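# Seat a blue three-stud brick on the plate

## Task

Take a blue brick that is three studs long and push it fully down onto the studs of the white plate, at the spot where the reference picture of the shape shows brick 1; when done, neither hand may be in contact with any brick.

## Robot and tools

Robot: two arms, left_arm and right_arm, each with a five-fingered hand. right_arm has a right hand and left_arm a mirrored left hand. Base positions in the scene frame: left_arm (+0.009, +0.234, +0.047) m, right_arm (+0.042, -0.351, +0.001) m, both turned almost not at all about z. A camera stand behind the arms is fixed to the floor.

Frames. Scene frame: origin at table-top height midway between the nominal bases, +z up, +x away from the robot over the table, left_arm toward +y. Fixed cameras and the table use the scene frame. Everything about a hand (reported pose, Hand target, offsets) uses that arm's own base frame. The hand point sits 0.05 m in front of the palm and 0.15 m from the wrist face along the fingers; its +z runs along straight fingers, +y out of the palm, +x across the palm away from the thumb on the right hand (toward the thumb on the left). Straight fingertips reach 0.06 to 0.07 m past the point and lie 0.06 m behind it (-y). A wrist bracket on the little-finger side can strike things.

execute_actions(actions, cameras). actions is a list of actions; each action is a list of up to 15 rows, one row per 1/30 s step, and a short action repeats its final row to fill 15 steps. Every row is a single list of 28 numbers covering both arms, each in [-1, 1], in this order: left_arm dx, dy, dz, rx, ry, rz; left hand little, ring, middle, index, thumb_bend, thumb_turn, force_limit, speed; then the same 14 for right_arm. dx..rz are offsets (not poses) from that arm's Hand target as it was when the action began, along that arm's base axes; every row in an action counts from the same start, so repeating an offset in a new action moves further. Scale: 1.0 = 0.6 m for dx, dy, dz and 180 degrees for the rotation vector rx, ry, rz (turned about the Hand target position). All zeros re-commands the current Hand target. The six hand numbers are absolute targets: -1 open/straight, +1 closed; thumb_turn -1 is beside the palm, +1 opposite the fingers. force_limit maps -1..+1 to about 0..10 N at the fingertip (0..15 N for the two thumb motors). speed goes from near zero at -1 to full at +0.48 and above; use about -0.94 or lower for a gentle grip. To leave a hand unchanged, resend the last eight numbers you sent it (or, before any, its hand_measured plus hand_force_limit and hand_speed). cameras: list of names, ["all"], or []; images come by default only with an empty actions list.

move(target, speed, blend, blocking, cameras). target is one 28-number row as above, or a list of up to 15 such rows; every row's offsets count from the Hand targets at the move's start, not from the previous row. speed: top path speed in m/s, 0.002 to 4.3 (default 0.25), one value or one per target; turning is capped at twice that in rad/s. blend: corner rounding in metres, one value or one per target; 0 stops at each. blocking=false returns after about 0.5 s while the move continues. Paths are straight, do not avoid obstacles or the other arm, and last 0.5 to 10 s. The result adds a move: line, e.g. done, off_target, moving, held or fault, plus limits (paced = pose clipped, held = steps withheld). done/off_target say nothing about contact.

wait(seconds 0 to 10, cameras) lets time pass holding commands. stop(cameras) brakes a running move. zoom_image(camera, region [x0, y0, x1, y1] pixels, at most 504 by 504) enlarges part of the latest image of cam_head_left, cam_head_right, cam_high, cam_low, cam_left_wrist or cam_right_wrist. show_instructions() shows the reference pictures (the shape with brick 1 marked). finished_scene(scene) ends the scene with its number, irreversibly; call it only once the brick is seated and the hands are clear.

Results, per arm: end_effector_position (m) and end_effector_quat_wxyz in its base frame, Hand target (basis for the next offsets), joint positions, velocities (may be omitted when all are within noise) and torques (raw, include gravity, wrap at ±28 N m on joints 3 and 4), and per hand hand_measured, hand_stopped_by (moving, target, force, stalled, fault), hand_load_n (positive = finger pushed open; near 0 when a grip is lost), hand_force_limit, hand_speed. Action calls also list hand positions at some steps. Camera calibration lines are given per camera.

Behaviour to expect: the arm follows loosely and often rests 1 to 3 cm (up to 5 cm) short, usually low, without any contact; resend the missing distance. Orientation commands are clipped to 40 degrees from the current one per step. Motors lock after reaching target or force; to squeeze harder raise force_limit and send a more closed target. The hand holds objects about 0.035 to 0.065 m thick with the thumb turned opposite the fingers.

Avoid: fast contacts, pushing far past a contact, arms touching each other or one hand gripping the other, dropping or releasing a moving brick, letting anything leave the table, heavy finger loads, paths sweeping near an arm's own base, and holding stretched or pushing poses long enough to overheat motors (MOTOR HOT warns; a fault drops the arm for 30 s or more). Loose parts may occasionally be nudged by outside pushes.

Each tool is called after "Call:" by a JSON object that holds its "op" and its "data".

Reference images:

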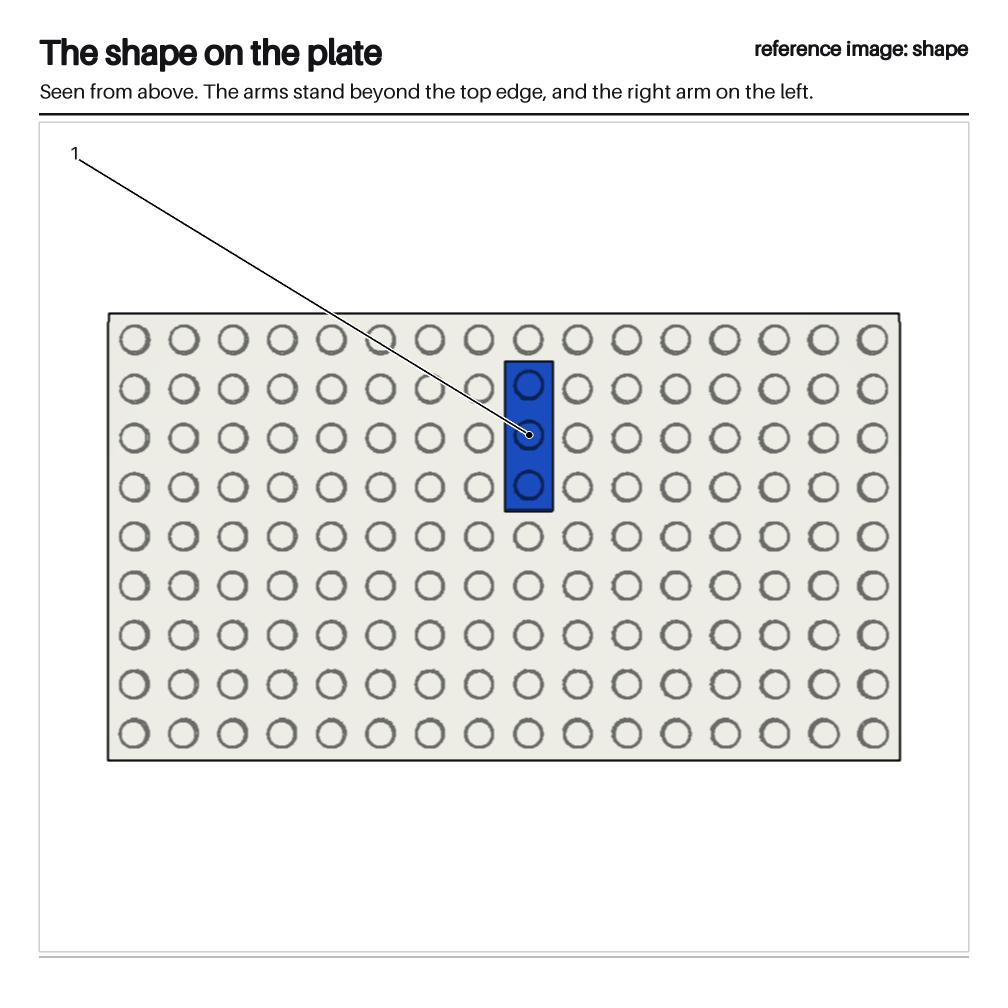

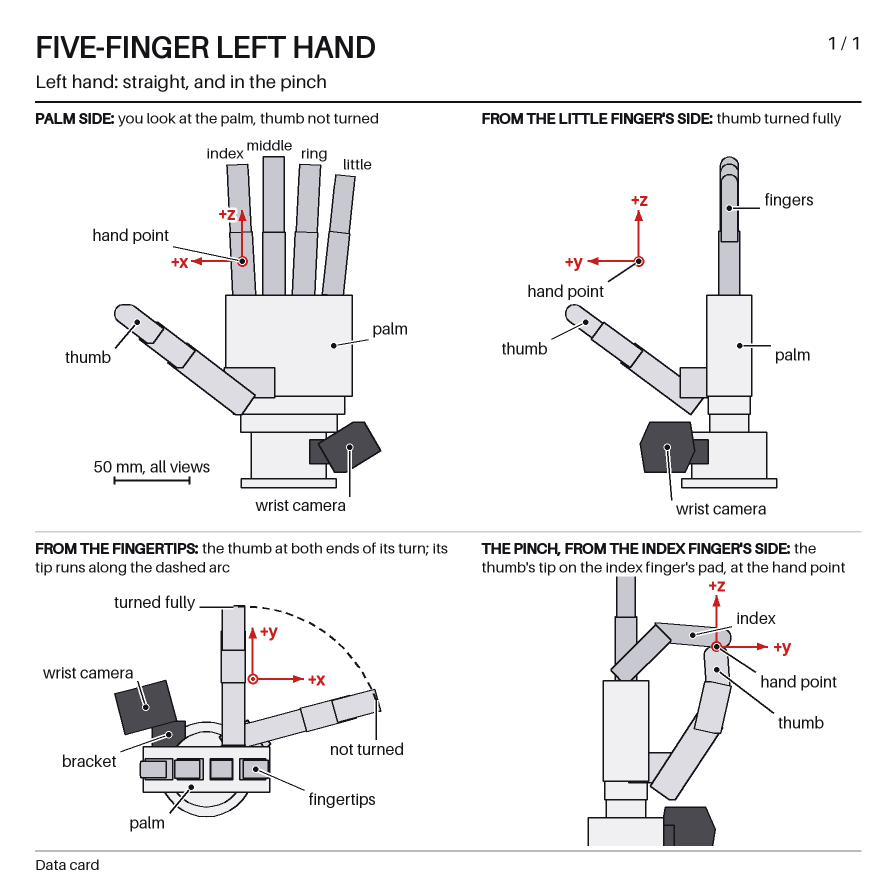

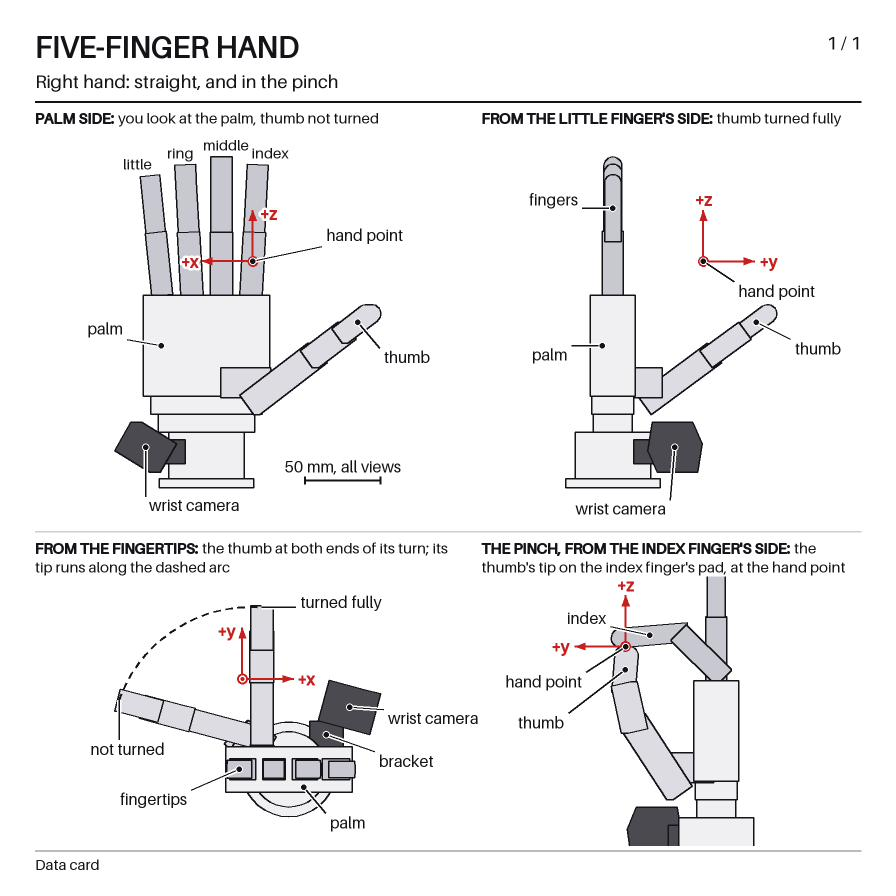

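## Session

Call:
{"op": "execute_actions", "data": {"actions": []}}

Scene clock: 0.00 s.
left_arm: end_effector_position=(+0.2760, -0.0059, +0.0722) hand_measured=(-1.000, -1.000, -1.000, -1.000, -1.000, -1.000) hand_load_n=(+0.0, +0.0, +0.0, +0.0, +0.0, +0.0) hand_stopped_by=(target, target, target, target, target, target) hand_force_limit=0.00 hand_speed=-0.80 end_effector_quat_wxyz=(+0.216, +0.896, -0.310, -0.233) | right_arm: end_effector_position=(+0.1017, +0.1853, +0.1997) hand_measured=(-1.000, -1.000, -1.000, -1.000, -1.000, -1.000) hand_load_n=(+0.0, +0.0, +0.0, +0.0, +0.0, +0.0) hand_stopped_by=(target, target, target, target, target, target) hand_force_limit=0.00 hand_speed=-0.80 end_effector_quat_wxyz=(-0.164, +0.845, -0.425, +0.280)
Joint positions: left_arm=[0.264 1.715 1.062 -1.558 0.091 -0.612] | right_arm=[1.387 0.767 0.832 -1.447 0.636 0.684]
Joint velocities: within noise
Joint torques (N m): no reading
Heat: left arm: hottest elbow 29 °C; right arm: hottest elbow 35 °C.
Hand target: left_arm +0.2810, -0.0045, +0.0735; +0.213, +0.898, -0.310, -0.229 | right_arm +0.1025, +0.1902, +0.2076; -0.173, +0.843, -0.427, +0.277
camera_calibration:
cam_left_wrist: T_world_to_cam=[[0.608984, 0.503577, -0.612821, -0.117], [0.737703, -0.643462, 0.204329, -0.209888], [-0.291431, -0.576513, -0.763348, 0.246219], [0, 0, 0, 1]] pos_world=[0.297842, 0.0658118, 0.159137]
cam_right_wrist: T_world_to_cam=[[-0.431943, -0.794074, -0.427635, 0.279965], [-0.879652, 0.475587, 0.00539893, -0.00100244], [0.199091, 0.378502, -0.903935, 0.202973], [0, 0, 0, 1]] pos_world=[0.0796373, 0.145964, 0.303203]

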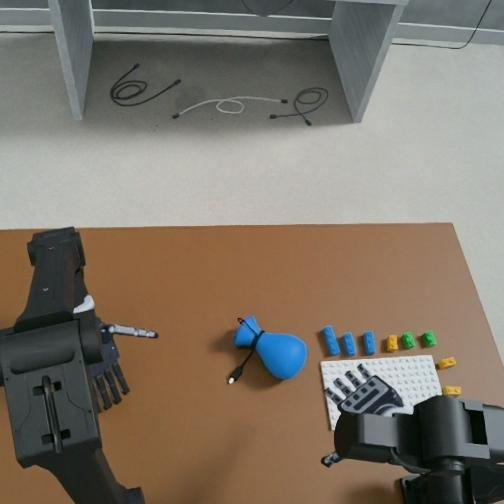

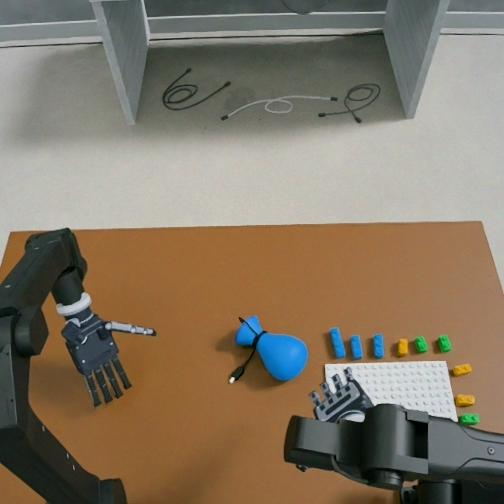

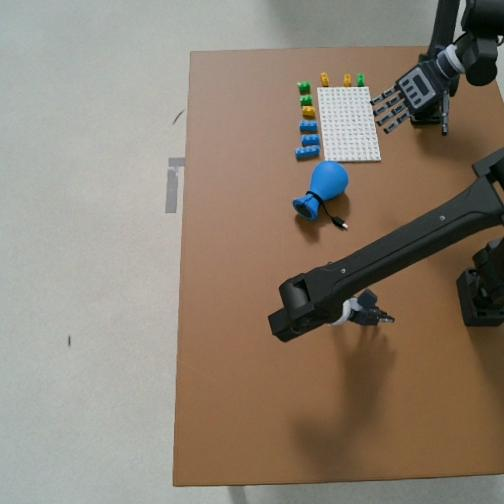

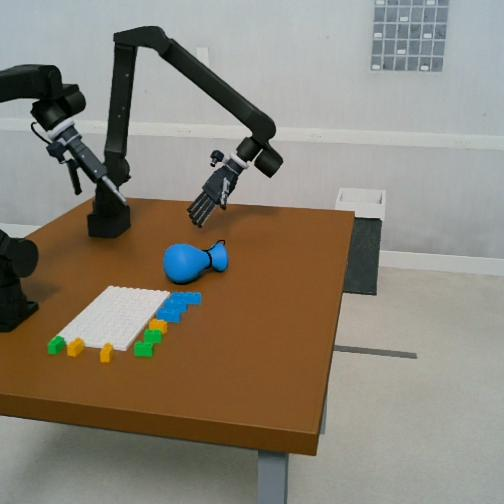

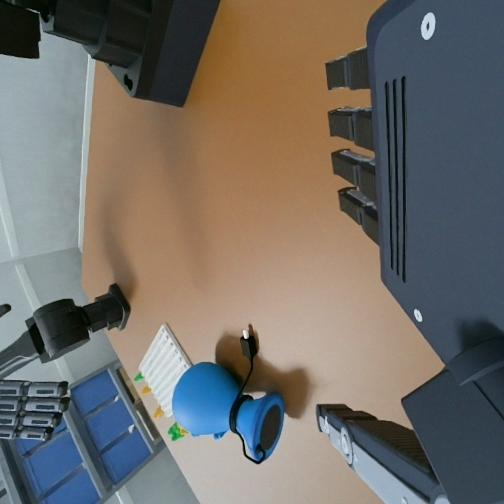

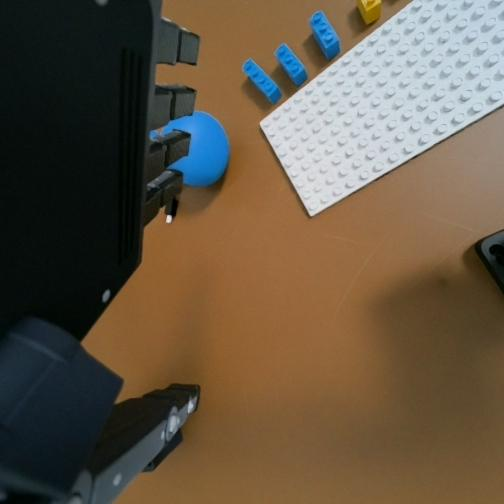

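Call:
{"op": "zoom_image", "data": {"camera": "cam_head_right", "region": [310, 315, 410, 415]}}

Call:
{"op": "zoom_image", "data": {"camera": "cam_low", "region": [130, 270, 230, 370]}}

Call:
{"op": "zoom_image", "data": {"camera": "cam_right_wrist", "region": [230, 0, 390, 160]}}

Call:
{"op": "zoom_image", "data": {"camera": "cam_head_right", "region": [310, 320, 490, 445]}}

Scaled by 5.040 from the camera's 504x504 image, which has a finer 720x720 frame.

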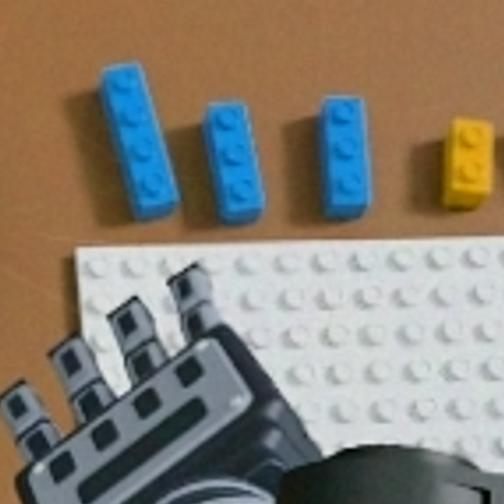

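Scaled by 5.040 from the camera's 504x504 image, which has a finer 720x720 frame.

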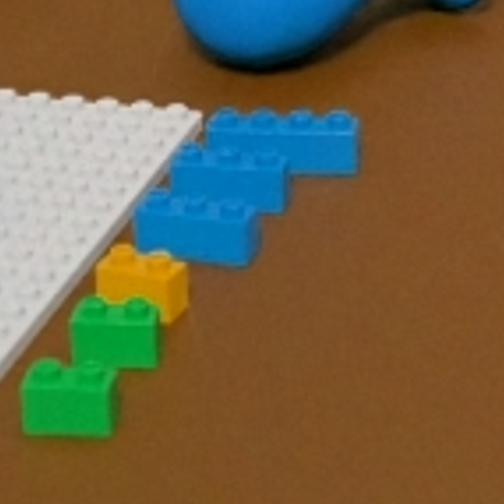

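Scaled by 3.150 from the camera's 504x504 image, which has a finer 720x720 frame.

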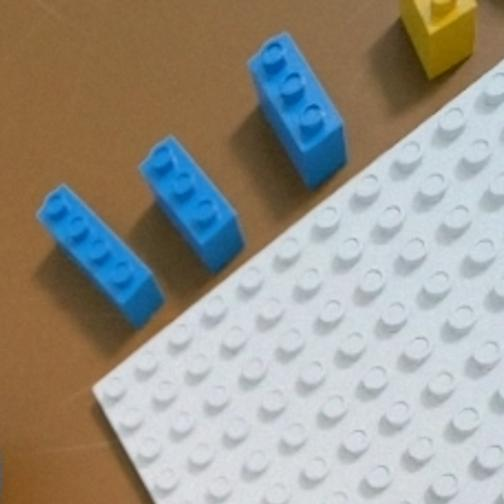

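Scaled by 2.800 from the camera's 504x504 image, which has a finer 720x720 frame.

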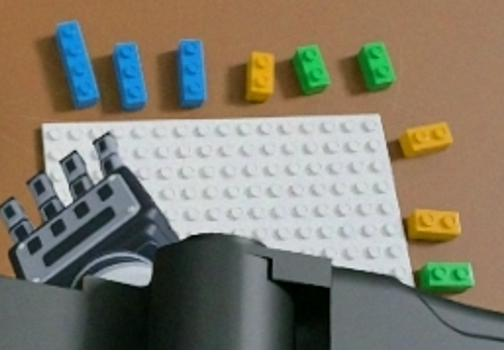

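Call:
{"op": "move", "data": {"target": [0.065, -0.0425, 0.244, -0.0618, -0.1183, -0.1216, -1, -1, -1, -1, -1, -1, 0, -0.8, 0.829, -0.45, 0.0707, 0.2356, -0.1077, -0.3558, -1, -1, -1, -1, -1, -1, 0, -0.8], "speed": 0.3, "cameras": ["cam_head_right"]}}

Scene clock: 10.77 s.
left_arm: end_effector_position=(+0.3126, -0.0268, +0.2041) hand_measured=(-1.000, -1.000, -1.000, -1.000, -1.000, -1.000) hand_load_n=(+0.0, +0.0, +0.0, +0.0, +0.0, +0.0) hand_stopped_by=(target, target, target, target, target, target) hand_force_limit=0.00 hand_speed=-0.80 end_effector_quat_wxyz=(+0.178, +0.839, -0.512, -0.044) | right_arm: end_effector_position=(+0.5802, -0.0717, +0.2352) hand_measured=(-1.000, -1.000, -1.000, -1.000, -1.000, -1.000) hand_load_n=(+0.0, -0.5, +0.0, +0.0, -0.5, -0.5) hand_stopped_by=(target, target, target, target, target, target) hand_force_limit=0.00 hand_speed=-0.80 end_effector_quat_wxyz=(+0.333, -0.342, +0.832, -0.281)
Joint positions: left_arm=[0.185 1.479 1.263 -1.663 0.203 -0.259] | right_arm=[-0.189 1.385 1.166 -0.453 0.096 0.556]
Joint torques (N m): left_arm=[0.44 -9.82 8.61 -0.65 0.21 0.24] | right_arm=[-0.5 -9.58 13.98 2.03 0.26 0.13]
Heat: left arm: hottest elbow 30 °C; right arm: hottest elbow 36 °C.
Hand target: left_arm +0.3200, -0.0300, +0.2197; +0.191, +0.825, -0.528, -0.066 | right_arm +0.5999, -0.0796, +0.2499; +0.345, -0.328, +0.831, -0.288
Off the commanded pose: left_arm 0.018 m, 4 deg | right_arm 0.026 m, 2 deg.
joint sent to its limit (left arm) — joint 4 (wrist pitch), lower limit. The joint targets are off in orientation, not in position.
move: off_target (left_arm, right_arm)
Images, in order (width x height): cam_head_right 504x504.

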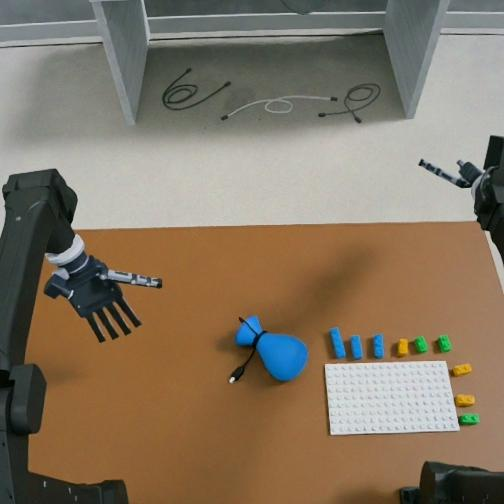

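Call:
{"op": "move", "data": {"target": [[0.133, -0.2, 0.06, -0.1098, -0.2127, -0.2195, -1, -1, 0, 0, -1, -1, 0.4, -0.3, -0.033, -0.567, 0.033, 0.082, -0.0345, -0.1226, -1, -1, -1, -1, -1, -1, 0, -0.8],[0.087, -0.783, -0.066, -0.244, -0.4726, -0.4877, -1, -1, 0, 0, -1, -1, 0.4, -0.3, -0.499, -0.6177, 0.1667, 0.164, -0.0689, -0.2451, -1, -1, -1, -1, -1, -1, 0, -0.8]], "speed": 0.3, "blend": 0.05, "cameras": ["cam_head_right", "cam_left_wrist"]}}

Scene clock: 17.53 s.
left_arm: end_effector_position=(+0.3648, -0.4870, +0.1750) hand_measured=(-1.000, -1.000, +0.000, +0.000, -1.000, -1.000) hand_load_n=(+0.0, +0.0, +0.0, +0.0, +0.0, +0.0) hand_stopped_by=(target, target, target, target, target, target) hand_force_limit=0.40 hand_speed=-0.30 end_effector_quat_wxyz=(+0.011, -0.023, +0.867, -0.497) | right_arm: end_effector_position=(+0.3058, -0.4536, +0.3464) hand_measured=(-1.000, -1.000, -1.000, -1.000, -1.000, -1.000) hand_load_n=(+0.0, +0.0, +0.0, +0.0, +0.0, +0.0) hand_stopped_by=(target, target, target, target, target, target) hand_force_limit=0.00 hand_speed=-0.80 end_effector_quat_wxyz=(+0.367, +0.123, +0.897, -0.214)
Joint positions: left_arm=[-0.729 1.618 1.262 -0.339 0.662 0.469] | right_arm=[-1.234 1.342 1.351 -0.788 -0.427 0.791]
Joint torques (N m): left_arm=[1.03 -11.52 9.05 2.61 0.4 0.21] | right_arm=[-0.62 -12.34 9.26 1.2 -0.28 0.11]
Heat: left arm: hottest elbow 31 °C; right arm: hottest elbow 37 °C.
Hand target: left_arm +0.3725, -0.4997, +0.1804; +0.021, -0.007, +0.862, -0.506 | right_arm +0.3006, -0.4502, +0.3499; +0.368, +0.132, +0.896, -0.212
Off the commanded pose: left_arm 0.016 m, 3 deg | right_arm 0.007 m, 1 deg.
move: off_target (left_arm)
camera_calibration:
cam_left_wrist: T_world_to_cam=[[-0.239263, -0.526722, 0.81567, -0.308108], [-0.903294, 0.428856, 0.0119692, 0.548622], [-0.356109, -0.733926, -0.578394, -0.0122228], [0, 0, 0, 1]] pos_world=[0.417495, -0.406537, 0.237678]
Images, in order (width x height): cam_head_right 504x504, cam_left_wrist 504x504.

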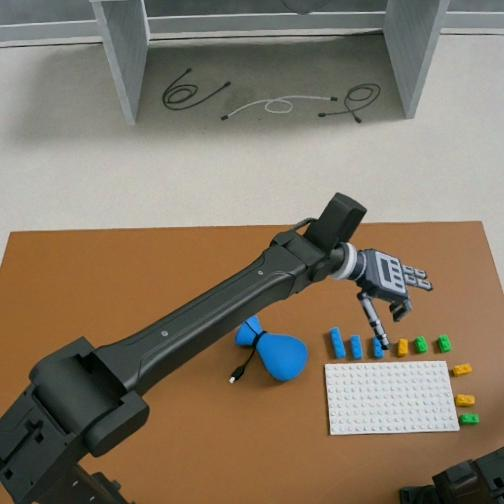

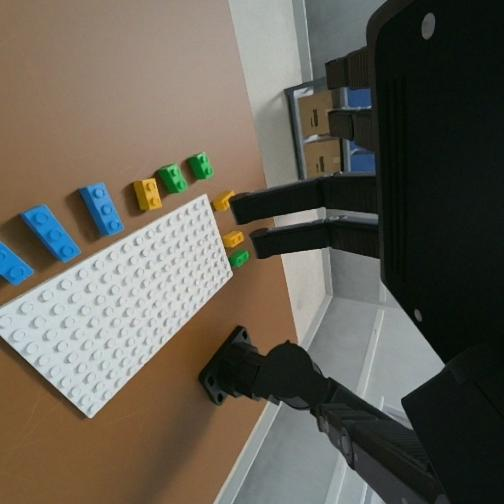

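Call:
{"op": "zoom_image", "data": {"camera": "cam_left_wrist", "region": [20, 150, 160, 290]}}

Scaled by 3.600 from the camera's 504x504 image, which has a finer 720x720 frame.

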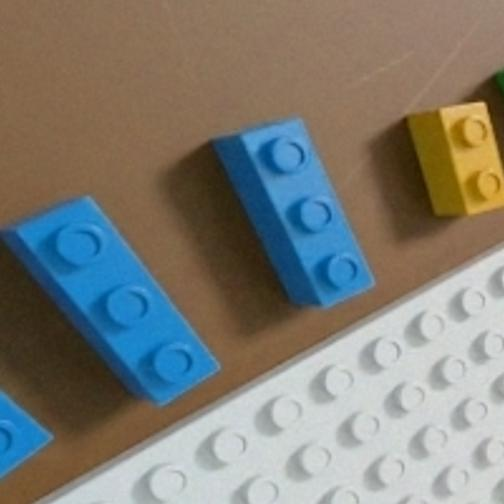

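Call:
{"op": "move", "data": {"target": [0.0375, -0.0522, -0.209, 0, 0, 0.01, -1, -1, 0, 0, -0.5, 1, 0.4, -0.3, 0, 0, 0, 0, 0, 0, -1, -1, -1, -1, -1, -1, 0, -0.8], "speed": 0.15, "cameras": ["cam_left_wrist"]}}

Call:
{"op": "zoom_image", "data": {"camera": "cam_left_wrist", "region": [80, 170, 240, 330]}}

Scene clock: 23.20 s.
left_arm: end_effector_position=(+0.3996, -0.5210, +0.0610) hand_measured=(-1.000, -1.000, +0.000, +0.000, -0.500, +1.000) hand_load_n=(+0.0, +0.0, -0.5, +0.0, +0.0, +0.0) hand_stopped_by=(target, target, target, target, target, target) hand_force_limit=0.40 hand_speed=-0.30 end_effector_quat_wxyz=(+0.033, -0.021, +0.863, -0.504) | right_arm: end_effector_position=(+0.3058, -0.4536, +0.3464) hand_measured=(-1.000, -1.000, -1.000, -1.000, -1.000, -1.000) hand_load_n=(+0.0, +0.0, +0.0, +0.0, +0.0, +0.0) hand_stopped_by=(target, target, target, target, target, target) hand_force_limit=0.00 hand_speed=-0.80 end_effector_quat_wxyz=(+0.367, +0.123, +0.897, -0.214)
Joint positions: left_arm=[-0.74 1.852 1.235 -0.035 0.629 0.463] | right_arm=[-1.234 1.342 1.351 -0.788 -0.427 0.791]
Joint torques (N m): left_arm=[0.79 -13.51 6.53 2.63 0.1 -0.07] | right_arm=[-0.62 -12.22 9.25 1.24 -0.3 0.12]
Heat: left arm: hottest elbow 32 °C; right arm: hottest elbow 37 °C.
Hand target: left_arm +0.3947, -0.5310, +0.0547; +0.029, -0.020, +0.862, -0.506 | right_arm +0.3006, -0.4502, +0.3499; +0.368, +0.132, +0.896, -0.212
Off the commanded pose: left_arm 0.013 m, 1 deg | right_arm 0.007 m, 1 deg.
move: off_target (left_arm)
camera_calibration:
cam_left_wrist: T_world_to_cam=[[-0.263854, -0.519742, 0.812557, -0.211061], [-0.91059, 0.412061, -0.0321173, 0.592741], [-0.318131, -0.748381, -0.581996, -0.113149], [0, 0, 0, 1]] pos_world=[0.448058, -0.438622, 0.124684]
Images, in order (width x height): cam_left_wrist 504x504.

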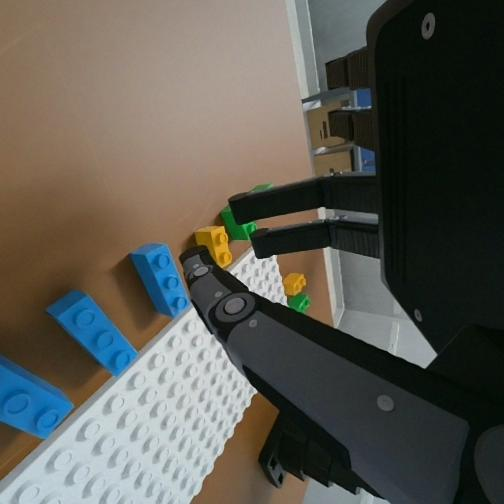

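Scaled by 3.150 from the camera's 504x504 image, which has a finer 720x720 frame.

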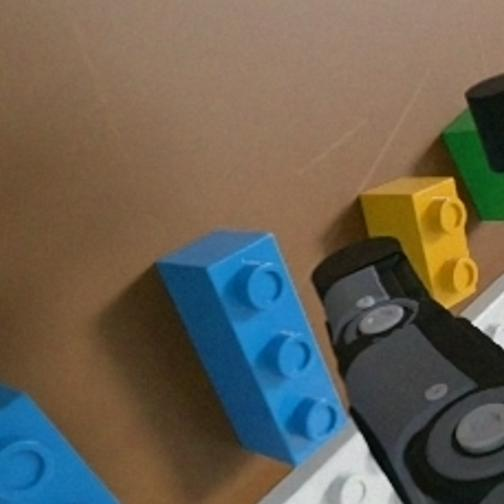

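Call:
{"op": "move", "data": {"target": [-0.0467, -0.0025, -0.0628, 0, 0, -0.006, -1, -1, 0, 0, -0.5, 1, 0.4, -0.3, 0, 0, 0, 0, 0, 0, -1, -1, -1, -1, -1, -1, 0, -0.8], "speed": 0.1, "cameras": ["cam_left_wrist"]}}

Call:
{"op": "zoom_image", "data": {"camera": "cam_left_wrist", "region": [110, 170, 290, 350]}}

Scene clock: 26.20 s.
left_arm: end_effector_position=(+0.3725, -0.5262, +0.0270) hand_measured=(-1.000, -1.000, +0.000, +0.000, -0.500, +1.000) hand_load_n=(+0.0, +0.0, +0.0, +0.0, +0.0, +0.0) hand_stopped_by=(target, target, target, target, target, target) hand_force_limit=0.40 hand_speed=-0.30 end_effector_quat_wxyz=(+0.030, -0.010, +0.862, -0.506) | right_arm: end_effector_position=(+0.3058, -0.4536, +0.3464) hand_measured=(-1.000, -1.000, -1.000, -1.000, -1.000, -1.000) hand_load_n=(+0.0, +0.0, +0.0, +0.0, +0.0, +0.0) hand_stopped_by=(target, target, target, target, target, target) hand_force_limit=0.00 hand_speed=-0.80 end_effector_quat_wxyz=(+0.367, +0.123, +0.897, -0.214)
Joint positions: left_arm=[-0.777 1.878 1.159 0.082 0.617 0.453] | right_arm=[-1.234 1.342 1.351 -0.788 -0.427 0.791]
Joint torques (N m): left_arm=[0.32 -13.33 5.79 2.67 0.1 -0.04] | right_arm=[-0.56 -12.16 9.29 1.21 -0.31 0.11]
Heat: left arm: hottest elbow 32 °C; right arm: hottest elbow 37 °C.
Hand target: left_arm +0.3669, -0.5325, +0.0172; +0.024, -0.012, +0.862, -0.506 | right_arm +0.3006, -0.4502, +0.3499; +0.368, +0.132, +0.896, -0.212
Off the commanded pose: left_arm 0.013 m, 1 deg | right_arm 0.007 m, 1 deg.
move: off_target (left_arm)
camera_calibration:
cam_left_wrist: T_world_to_cam=[[-0.280853, -0.509217, 0.813523, -0.181374], [-0.900772, 0.432419, -0.0403047, 0.576436], [-0.331259, -0.744118, -0.580135, -0.138415], [0, 0, 0, 1]] pos_world=[0.422447, -0.444618, 0.0904859]
Images, in order (width x height): cam_left_wrist 504x504.

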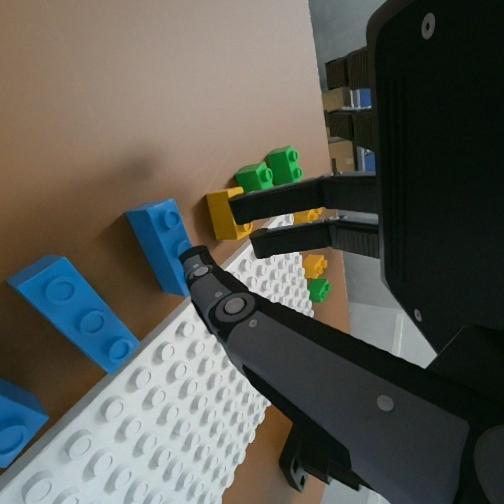

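Scaled by 2.800 from the camera's 504x504 image, which has a finer 720x720 frame.

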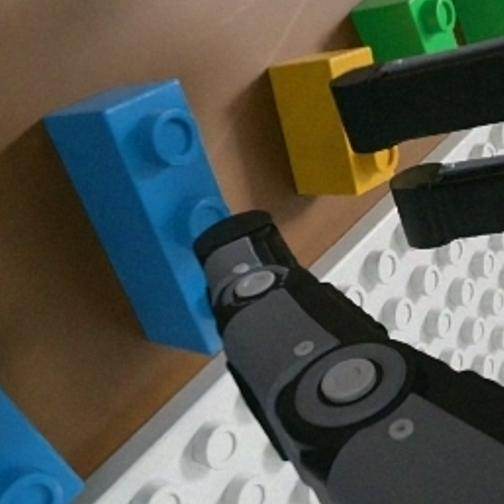

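Call:
{"op": "move", "data": {"target": [[-0.004, 0.0035, -0.04, 0, 0, 0, -1, -1, 0, 0, -0.5, 1, 0.4, -0.3, 0, 0, 0, 0, 0, 0, -1, -1, -1, -1, -1, -1, 0, -0.8],[-0.008, 0.0035, -0.055, 0, 0, 0, -1, -1, 0, 0, -0.5, 1, 0.4, -0.3, 0, 0, 0, 0, 0, 0, -1, -1, -1, -1, -1, -1, 0, -0.8]], "speed": 0.07, "cameras": ["cam_left_wrist", "cam_low"]}}

Call:
{"op": "zoom_image", "data": {"camera": "cam_left_wrist", "region": [110, 170, 290, 350]}}

Call:
{"op": "zoom_image", "data": {"camera": "cam_low", "region": [120, 250, 220, 350]}}

Scene clock: 29.43 s.
left_arm: end_effector_position=(+0.3704, -0.5243, -0.0040) hand_measured=(-1.000, -1.000, +0.000, +0.000, -0.500, +1.000) hand_load_n=(+0.0, +0.0, +0.0, +0.0, +0.0, +0.0) hand_stopped_by=(target, target, target, target, target, target) hand_force_limit=0.40 hand_speed=-0.30 end_effector_quat_wxyz=(+0.032, -0.010, +0.861, -0.508) | right_arm: end_effector_position=(+0.3058, -0.4536, +0.3464) hand_measured=(-1.000, -1.000, -1.000, -1.000, -1.000, -1.000) hand_load_n=(+0.0, +0.0, +0.0, +0.0, +0.0, +0.0) hand_stopped_by=(target, target, target, target, target, target) hand_force_limit=0.00 hand_speed=-0.80 end_effector_quat_wxyz=(+0.367, +0.123, +0.897, -0.214)
Joint positions: left_arm=[-0.778 1.929 1.13 0.167 0.614 0.45] | right_arm=[-1.234 1.342 1.351 -0.788 -0.427 0.791]
Joint torques (N m): left_arm=[0.67 -13.57 5.31 2.58 0.1 -0.06] | right_arm=[-0.56 -12.04 9.25 1.24 -0.29 0.12]
Heat: left arm: hottest elbow 32 °C; right arm: hottest elbow 37 °C.
Hand target: left_arm +0.3619, -0.5305, -0.0158; +0.024, -0.012, +0.862, -0.506 | right_arm +0.3006, -0.4502, +0.3499; +0.368, +0.132, +0.896, -0.212
Off the commanded pose: left_arm 0.016 m, 1 deg | right_arm 0.007 m, 1 deg.
move: off_target (left_arm)
camera_calibration:
cam_left_wrist: T_world_to_cam=[[-0.281596, -0.507714, 0.814205, -0.1548], [-0.901806, 0.429914, -0.0438115, 0.571516], [-0.327795, -0.746593, -0.578921, -0.15821], [0, 0, 0, 1]] pos_world=[0.419945, -0.442415, 0.0594866]
Images, in order (width x height): cam_low 504x504, cam_left_wrist 504x504.

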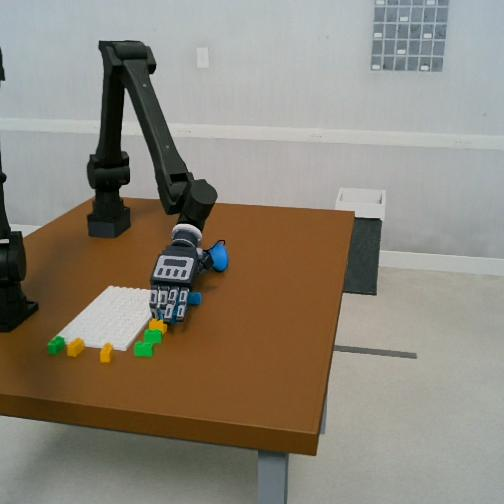

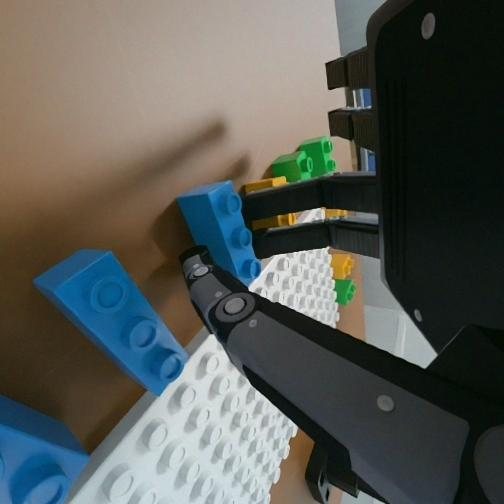

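Scaled by 2.800 from the camera's 504x504 image, which has a finer 720x720 frame.

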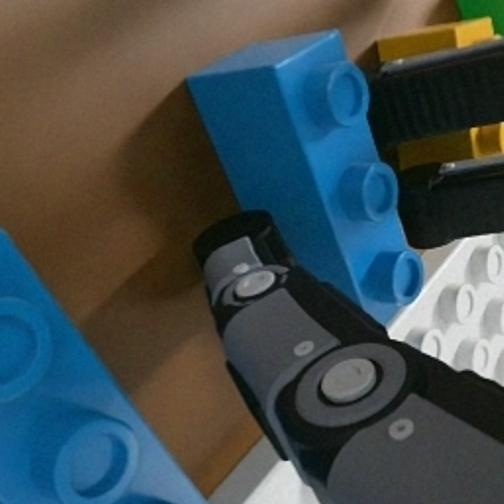

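Scaled by 5.040 from the camera's 504x504 image, which has a finer 720x720 frame.

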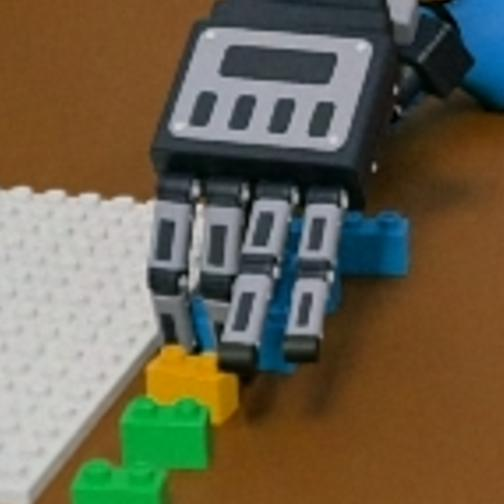

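Call:
{"op": "move", "data": {"target": [[0.008, -0.003, 0.06, 0, 0, 0, -1, -1, 0, 0, -0.5, 1, 0.4, -0.3, 0, 0, 0, 0, 0, 0, -1, -1, -1, -1, -1, -1, 0, -0.8],[0.006, -0.003, 0.010, 0, 0, 0, -1, -1, 0, 0, -0.5, 1, 0.4, -0.3, 0, 0, 0, 0, 0, 0, -1, -1, -1, -1, -1, -1, 0, -0.8]], "speed": 0.07, "cameras": ["cam_left_wrist", "cam_low"]}}

Call:
{"op": "zoom_image", "data": {"camera": "cam_left_wrist", "region": [110, 170, 290, 350]}}

Scene clock: 33.60 s.
left_arm: end_effector_position=(+0.3680, -0.5220, -0.0045) hand_measured=(-1.000, -1.000, +0.000, +0.000, -0.500, +1.000) hand_load_n=(+0.0, +0.0, +0.0, +0.0, +0.0, +0.0) hand_stopped_by=(target, target, target, target, target, target) hand_force_limit=0.40 hand_speed=-0.30 end_effector_quat_wxyz=(+0.027, -0.013, +0.864, -0.503) | right_arm: end_effector_position=(+0.3058, -0.4536, +0.3464) hand_measured=(-1.000, -1.000, -1.000, -1.000, -1.000, -1.000) hand_load_n=(+0.0, +0.0, +0.0, +0.0, +0.0, +0.0) hand_stopped_by=(target, target, target, target, target, target) hand_force_limit=0.00 hand_speed=-0.80 end_effector_quat_wxyz=(+0.367, +0.123, +0.897, -0.214)
Joint positions: left_arm=[-0.778 1.925 1.13 0.148 0.614 0.45] | right_arm=[-1.234 1.342 1.351 -0.788 -0.427 0.791]
Joint torques (N m): left_arm=[0.73 -13.45 6.3 2.8 0.14 -0.04] | right_arm=[-0.79 -12.4 9.24 1.17 -0.29 0.11]
Heat: left arm: hottest elbow 33 °C; right arm: hottest elbow 37 °C.
Hand target: left_arm +0.3655, -0.5323, -0.0098; +0.024, -0.012, +0.862, -0.506 | right_arm +0.3006, -0.4502, +0.3499; +0.368, +0.132, +0.896, -0.212
Off the commanded pose: left_arm 0.012 m, 1 deg | right_arm 0.007 m, 1 deg.
move: off_target (left_arm)
camera_calibration:
cam_left_wrist: T_world_to_cam=[[-0.272299, -0.516907, 0.811579, -0.162089], [-0.902233, 0.430297, -0.028652, 0.568749], [-0.334409, -0.740035, -0.58354, -0.151764], [0, 0, 0, 1]] pos_world=[0.418256, -0.440826, 0.0592835]
Images, in order (width x height): cam_low 504x504, cam_left_wrist 504x504.

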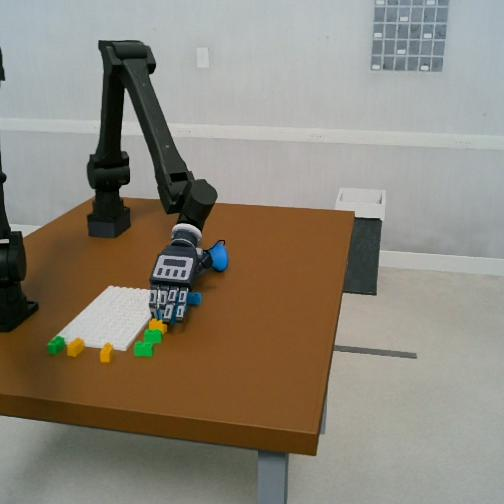

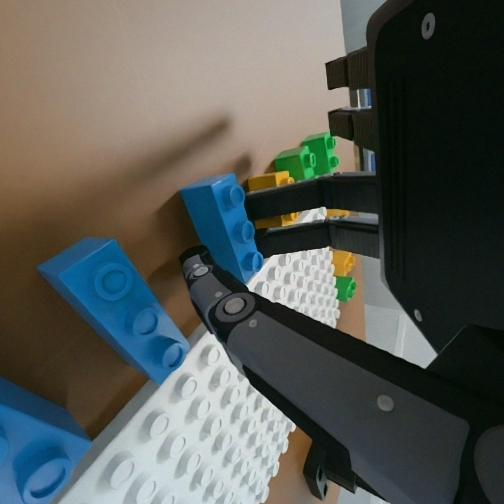

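Scaled by 2.800 from the camera's 504x504 image, which has a finer 720x720 frame.

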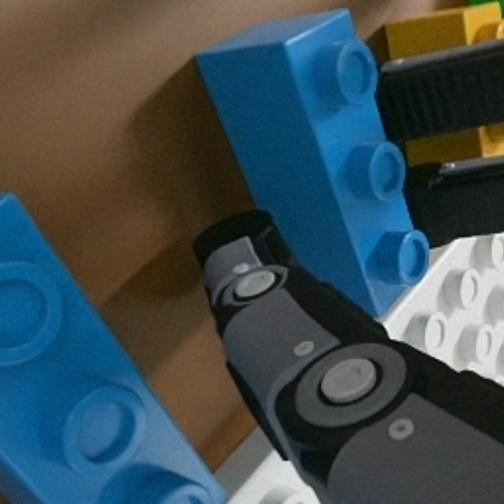

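Call:
{"op": "move", "data": {"target": [[0.0087, -0.0075, 0.06, 0, 0, 0, -1, -1, 0, 0, -0.5, 1, 0.4, -0.3, 0, 0, 0, 0, 0, 0, -1, -1, -1, -1, -1, -1, 0, -0.8],[0.0067, -0.0075, 0.0108, 0, 0, 0, -1, -1, 0, 0, -0.5, 1, 0.4, -0.3, 0, 0, 0, 0, 0, 0, -1, -1, -1, -1, -1, -1, 0, -0.8]], "speed": 0.07, "cameras": ["cam_left_wrist"]}}

Call:
{"op": "zoom_image", "data": {"camera": "cam_left_wrist", "region": [110, 170, 290, 350]}}

Scene clock: 36.83 s.
left_arm: end_effector_position=(+0.3697, -0.5236, -0.0011) hand_measured=(-1.000, -1.000, +0.000, +0.000, -0.500, +1.000) hand_load_n=(+0.0, +0.0, +0.0, +0.0, +0.0, +0.0) hand_stopped_by=(target, target, target, target, target, target) hand_force_limit=0.40 hand_speed=-0.30 end_effector_quat_wxyz=(+0.025, -0.014, +0.865, -0.500) | right_arm: end_effector_position=(+0.3058, -0.4536, +0.3464) hand_measured=(-1.000, -1.000, -1.000, -1.000, -1.000, -1.000) hand_load_n=(+0.0, +0.0, +0.0, +0.0, +0.0, +0.0) hand_stopped_by=(target, target, target, target, target, target) hand_force_limit=0.00 hand_speed=-0.80 end_effector_quat_wxyz=(+0.367, +0.123, +0.897, -0.214)
Joint positions: left_arm=[-0.778 1.924 1.144 0.125 0.614 0.45] | right_arm=[-1.234 1.342 1.351 -0.788 -0.427 0.791]
Joint torques (N m): left_arm=[0.56 -13.39 6.82 2.58 0.15 -0.04] | right_arm=[-0.62 -12.1 9.18 1.22 -0.3 0.11]
Heat: left arm: hottest elbow 33 °C; right arm: hottest elbow 37 °C.
Hand target: left_arm +0.3695, -0.5369, -0.0032; +0.024, -0.012, +0.862, -0.506 | right_arm +0.3006, -0.4502, +0.3499; +0.368, +0.132, +0.896, -0.212
Off the commanded pose: left_arm 0.013 m, 1 deg | right_arm 0.007 m, 1 deg.
move: off_target (left_arm)
camera_calibration:
cam_left_wrist: T_world_to_cam=[[-0.268077, -0.520985, 0.810376, -0.169004], [-0.902375, 0.430399, -0.0218103, 0.571199], [-0.337423, -0.73711, -0.585504, -0.147792], [0, 0, 0, 1]] pos_world=[0.420261, -0.442831, 0.0628821]
Images, in order (width x height): cam_left_wrist 504x504.

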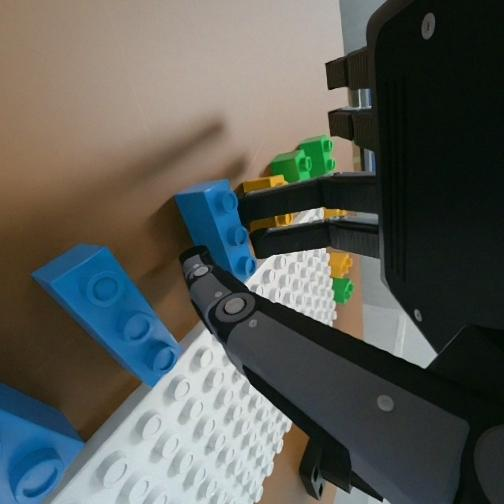

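Scaled by 2.800 from the camera's 504x504 image, which has a finer 720x720 frame.

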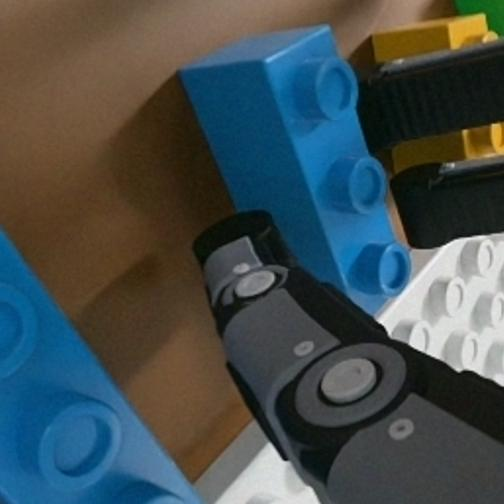

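Call:
{"op": "move", "data": {"target": [[0.004, -0.006, 0.06, -0.004, 0, 0, -1, -1, 0, 0, -0.5, 1, 0.4, -0.3, 0, 0, 0, 0, 0, 0, -1, -1, -1, -1, -1, -1, 0, -0.8],[0.002, -0.006, 0.0085, -0.004, 0, 0, -1, -1, 0, 0, -0.5, 1, 0.4, -0.3, 0, 0, 0, 0, 0, 0, -1, -1, -1, -1, -1, -1, 0, -0.8]], "speed": 0.07, "cameras": ["cam_left_wrist"]}}

Call:
{"op": "zoom_image", "data": {"camera": "cam_left_wrist", "region": [110, 170, 290, 350]}}

Scene clock: 39.97 s.
left_arm: end_effector_position=(+0.3723, -0.5272, +0.0042) hand_measured=(-1.000, -1.000, +0.000, +0.000, -0.500, +1.000) hand_load_n=(-0.5, +0.0, +0.0, +0.0, +0.0, +0.0) hand_stopped_by=(target, target, target, target, target, target) hand_force_limit=0.40 hand_speed=-0.30 end_effector_quat_wxyz=(+0.027, -0.015, +0.862, -0.506) | right_arm: end_effector_position=(+0.3058, -0.4536, +0.3464) hand_measured=(-1.000, -1.000, -1.000, -1.000, -1.000, -1.000) hand_load_n=(+0.0, +0.0, +0.0, -0.5, -0.5, +0.0) hand_stopped_by=(target, target, target, target, target, target) hand_force_limit=0.00 hand_speed=-0.80 end_effector_quat_wxyz=(+0.367, +0.123, +0.897, -0.214)
Joint positions: left_arm=[-0.778 1.922 1.151 0.131 0.616 0.442] | right_arm=[-1.234 1.342 1.351 -0.788 -0.427 0.791]
Joint torques (N m): left_arm=[0.85 -13.39 6.87 2.59 0.25 -0.05] | right_arm=[-0.62 -12.16 9.25 1.24 -0.3 0.12]
Heat: left arm: hottest elbow 33 °C; right arm: hottest elbow 37 °C.
Hand target: left_arm +0.3707, -0.5404, +0.0018; +0.024, -0.012, +0.859, -0.512 | right_arm +0.3006, -0.4502, +0.3499; +0.368, +0.132, +0.896, -0.212
Off the commanded pose: left_arm 0.014 m, 1 deg | right_arm 0.007 m, 1 deg.
move: off_target (left_arm)
camera_calibration:
cam_left_wrist: T_world_to_cam=[[-0.269379, -0.511867, 0.815737, -0.169132], [-0.90332, 0.427933, -0.0297777, 0.574271], [-0.333839, -0.744893, -0.577656, -0.151963], [0, 0, 0, 1]] pos_world=[0.422459, -0.445519, 0.0672849]
Images, in order (width x height): cam_left_wrist 504x504.

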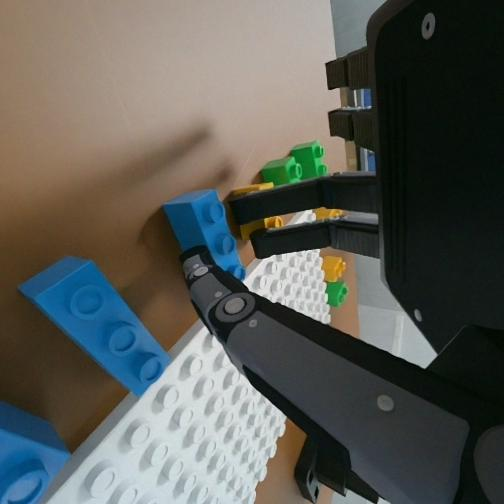

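Scaled by 2.800 from the camera's 504x504 image, which has a finer 720x720 frame.

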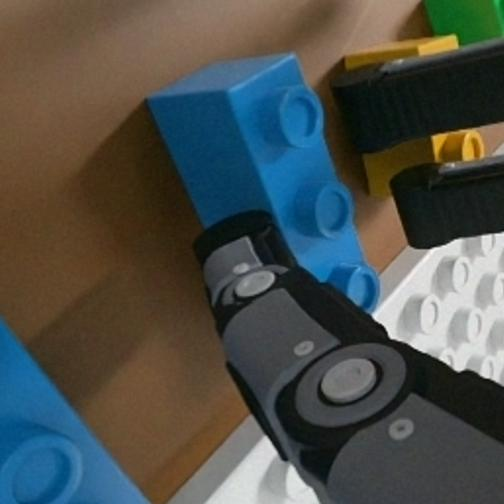

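Call:
{"op": "move", "data": {"target": [0, 0, -0.006, 0, 0, 0, -1, -1, 0, 0, -0.5, 1, 0.4, -0.3, 0, 0, 0, 0, 0, 0, -1, -1, -1, -1, -1, -1, 0, -0.8], "speed": 0.05, "cameras": ["cam_left_wrist", "cam_low"]}}

Call:
{"op": "zoom_image", "data": {"camera": "cam_left_wrist", "region": [110, 170, 290, 350]}}

Call:
{"op": "zoom_image", "data": {"camera": "cam_low", "region": [130, 270, 210, 350]}}

Scene clock: 42.50 s.
left_arm: end_effector_position=(+0.3729, -0.5279, +0.0025) hand_measured=(-1.000, -1.000, +0.000, +0.000, -0.500, +1.000) hand_load_n=(+0.0, +0.0, -0.5, +0.0, +0.0, +0.0) hand_stopped_by=(target, target, target, target, target, target) hand_force_limit=0.40 hand_speed=-0.30 end_effector_quat_wxyz=(+0.028, -0.014, +0.862, -0.507) | right_arm: end_effector_position=(+0.3058, -0.4536, +0.3464) hand_measured=(-1.000, -1.000, -1.000, -1.000, -1.000, -1.000) hand_load_n=(+0.0, +0.0, -0.5, +0.0, +0.0, +0.0) hand_stopped_by=(target, target, target, target, target, target) hand_force_limit=0.00 hand_speed=-0.80 end_effector_quat_wxyz=(+0.367, +0.123, +0.897, -0.214)
Joint positions: left_arm=[-0.778 1.927 1.151 0.139 0.616 0.442] | right_arm=[-1.234 1.342 1.351 -0.788 -0.427 0.791]
Joint torques (N m): left_arm=[0.67 -13.39 6.61 2.78 0.25 -0.06] | right_arm=[-0.79 -12.34 9.31 1.24 -0.29 0.11]
Heat: left arm: hottest elbow 33 °C; right arm: hottest elbow 37 °C.
Hand target: left_arm +0.3707, -0.5404, -0.0020; +0.024, -0.012, +0.859, -0.511 | right_arm +0.3006, -0.4502, +0.3499; +0.368, +0.132, +0.896, -0.212
Off the commanded pose: left_arm 0.013 m, 1 deg | right_arm 0.007 m, 1 deg.
move: off_target (left_arm)
camera_calibration:
cam_left_wrist: T_world_to_cam=[[-0.270974, -0.509957, 0.816405, -0.166383], [-0.903365, 0.427622, -0.0327281, 0.574958], [-0.332423, -0.74638, -0.576551, -0.154484], [0, 0, 0, 1]] pos_world=[0.422957, -0.446017, 0.0655856]
Images, in order (width x height): cam_low 504x504, cam_left_wrist 504x504.

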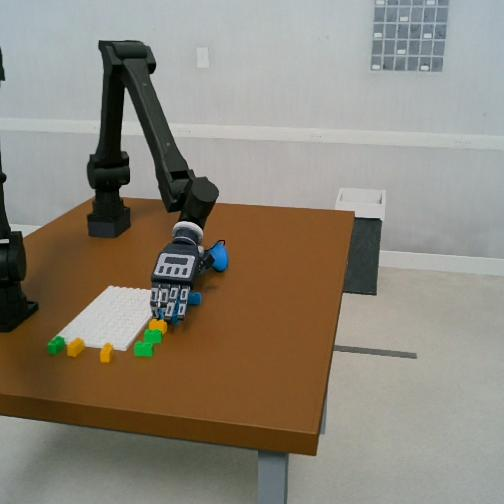

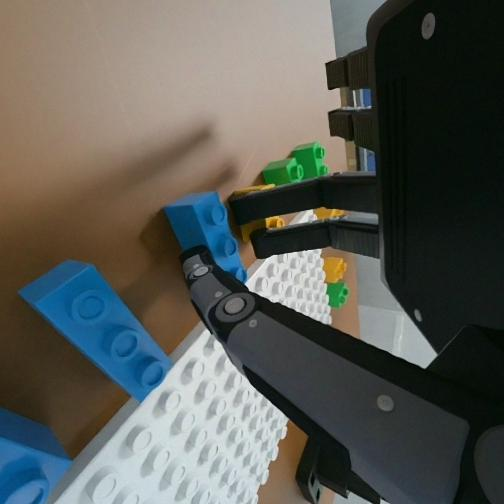

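Scaled by 2.800 from the camera's 504x504 image, which has a finer 720x720 frame.

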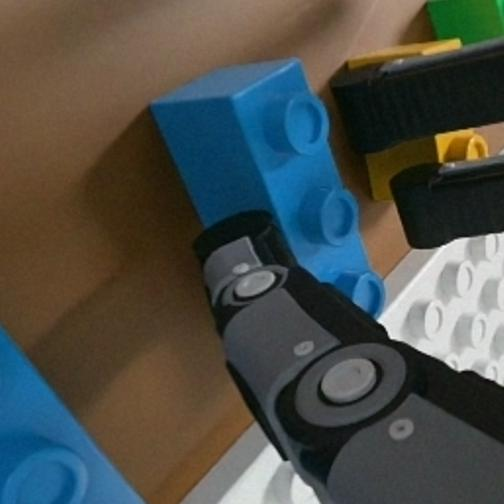

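Scaled by 6.300 from the camera's 504x504 image, which has a finer 720x720 frame.

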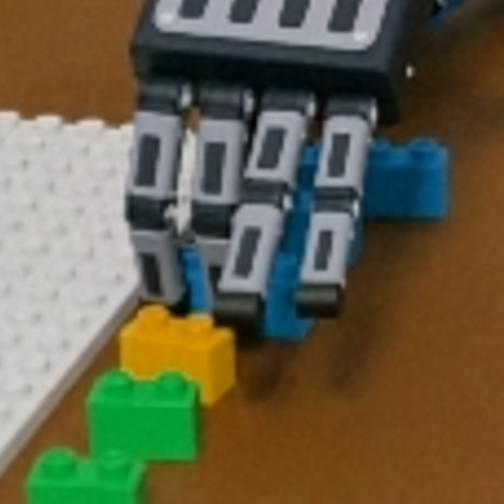

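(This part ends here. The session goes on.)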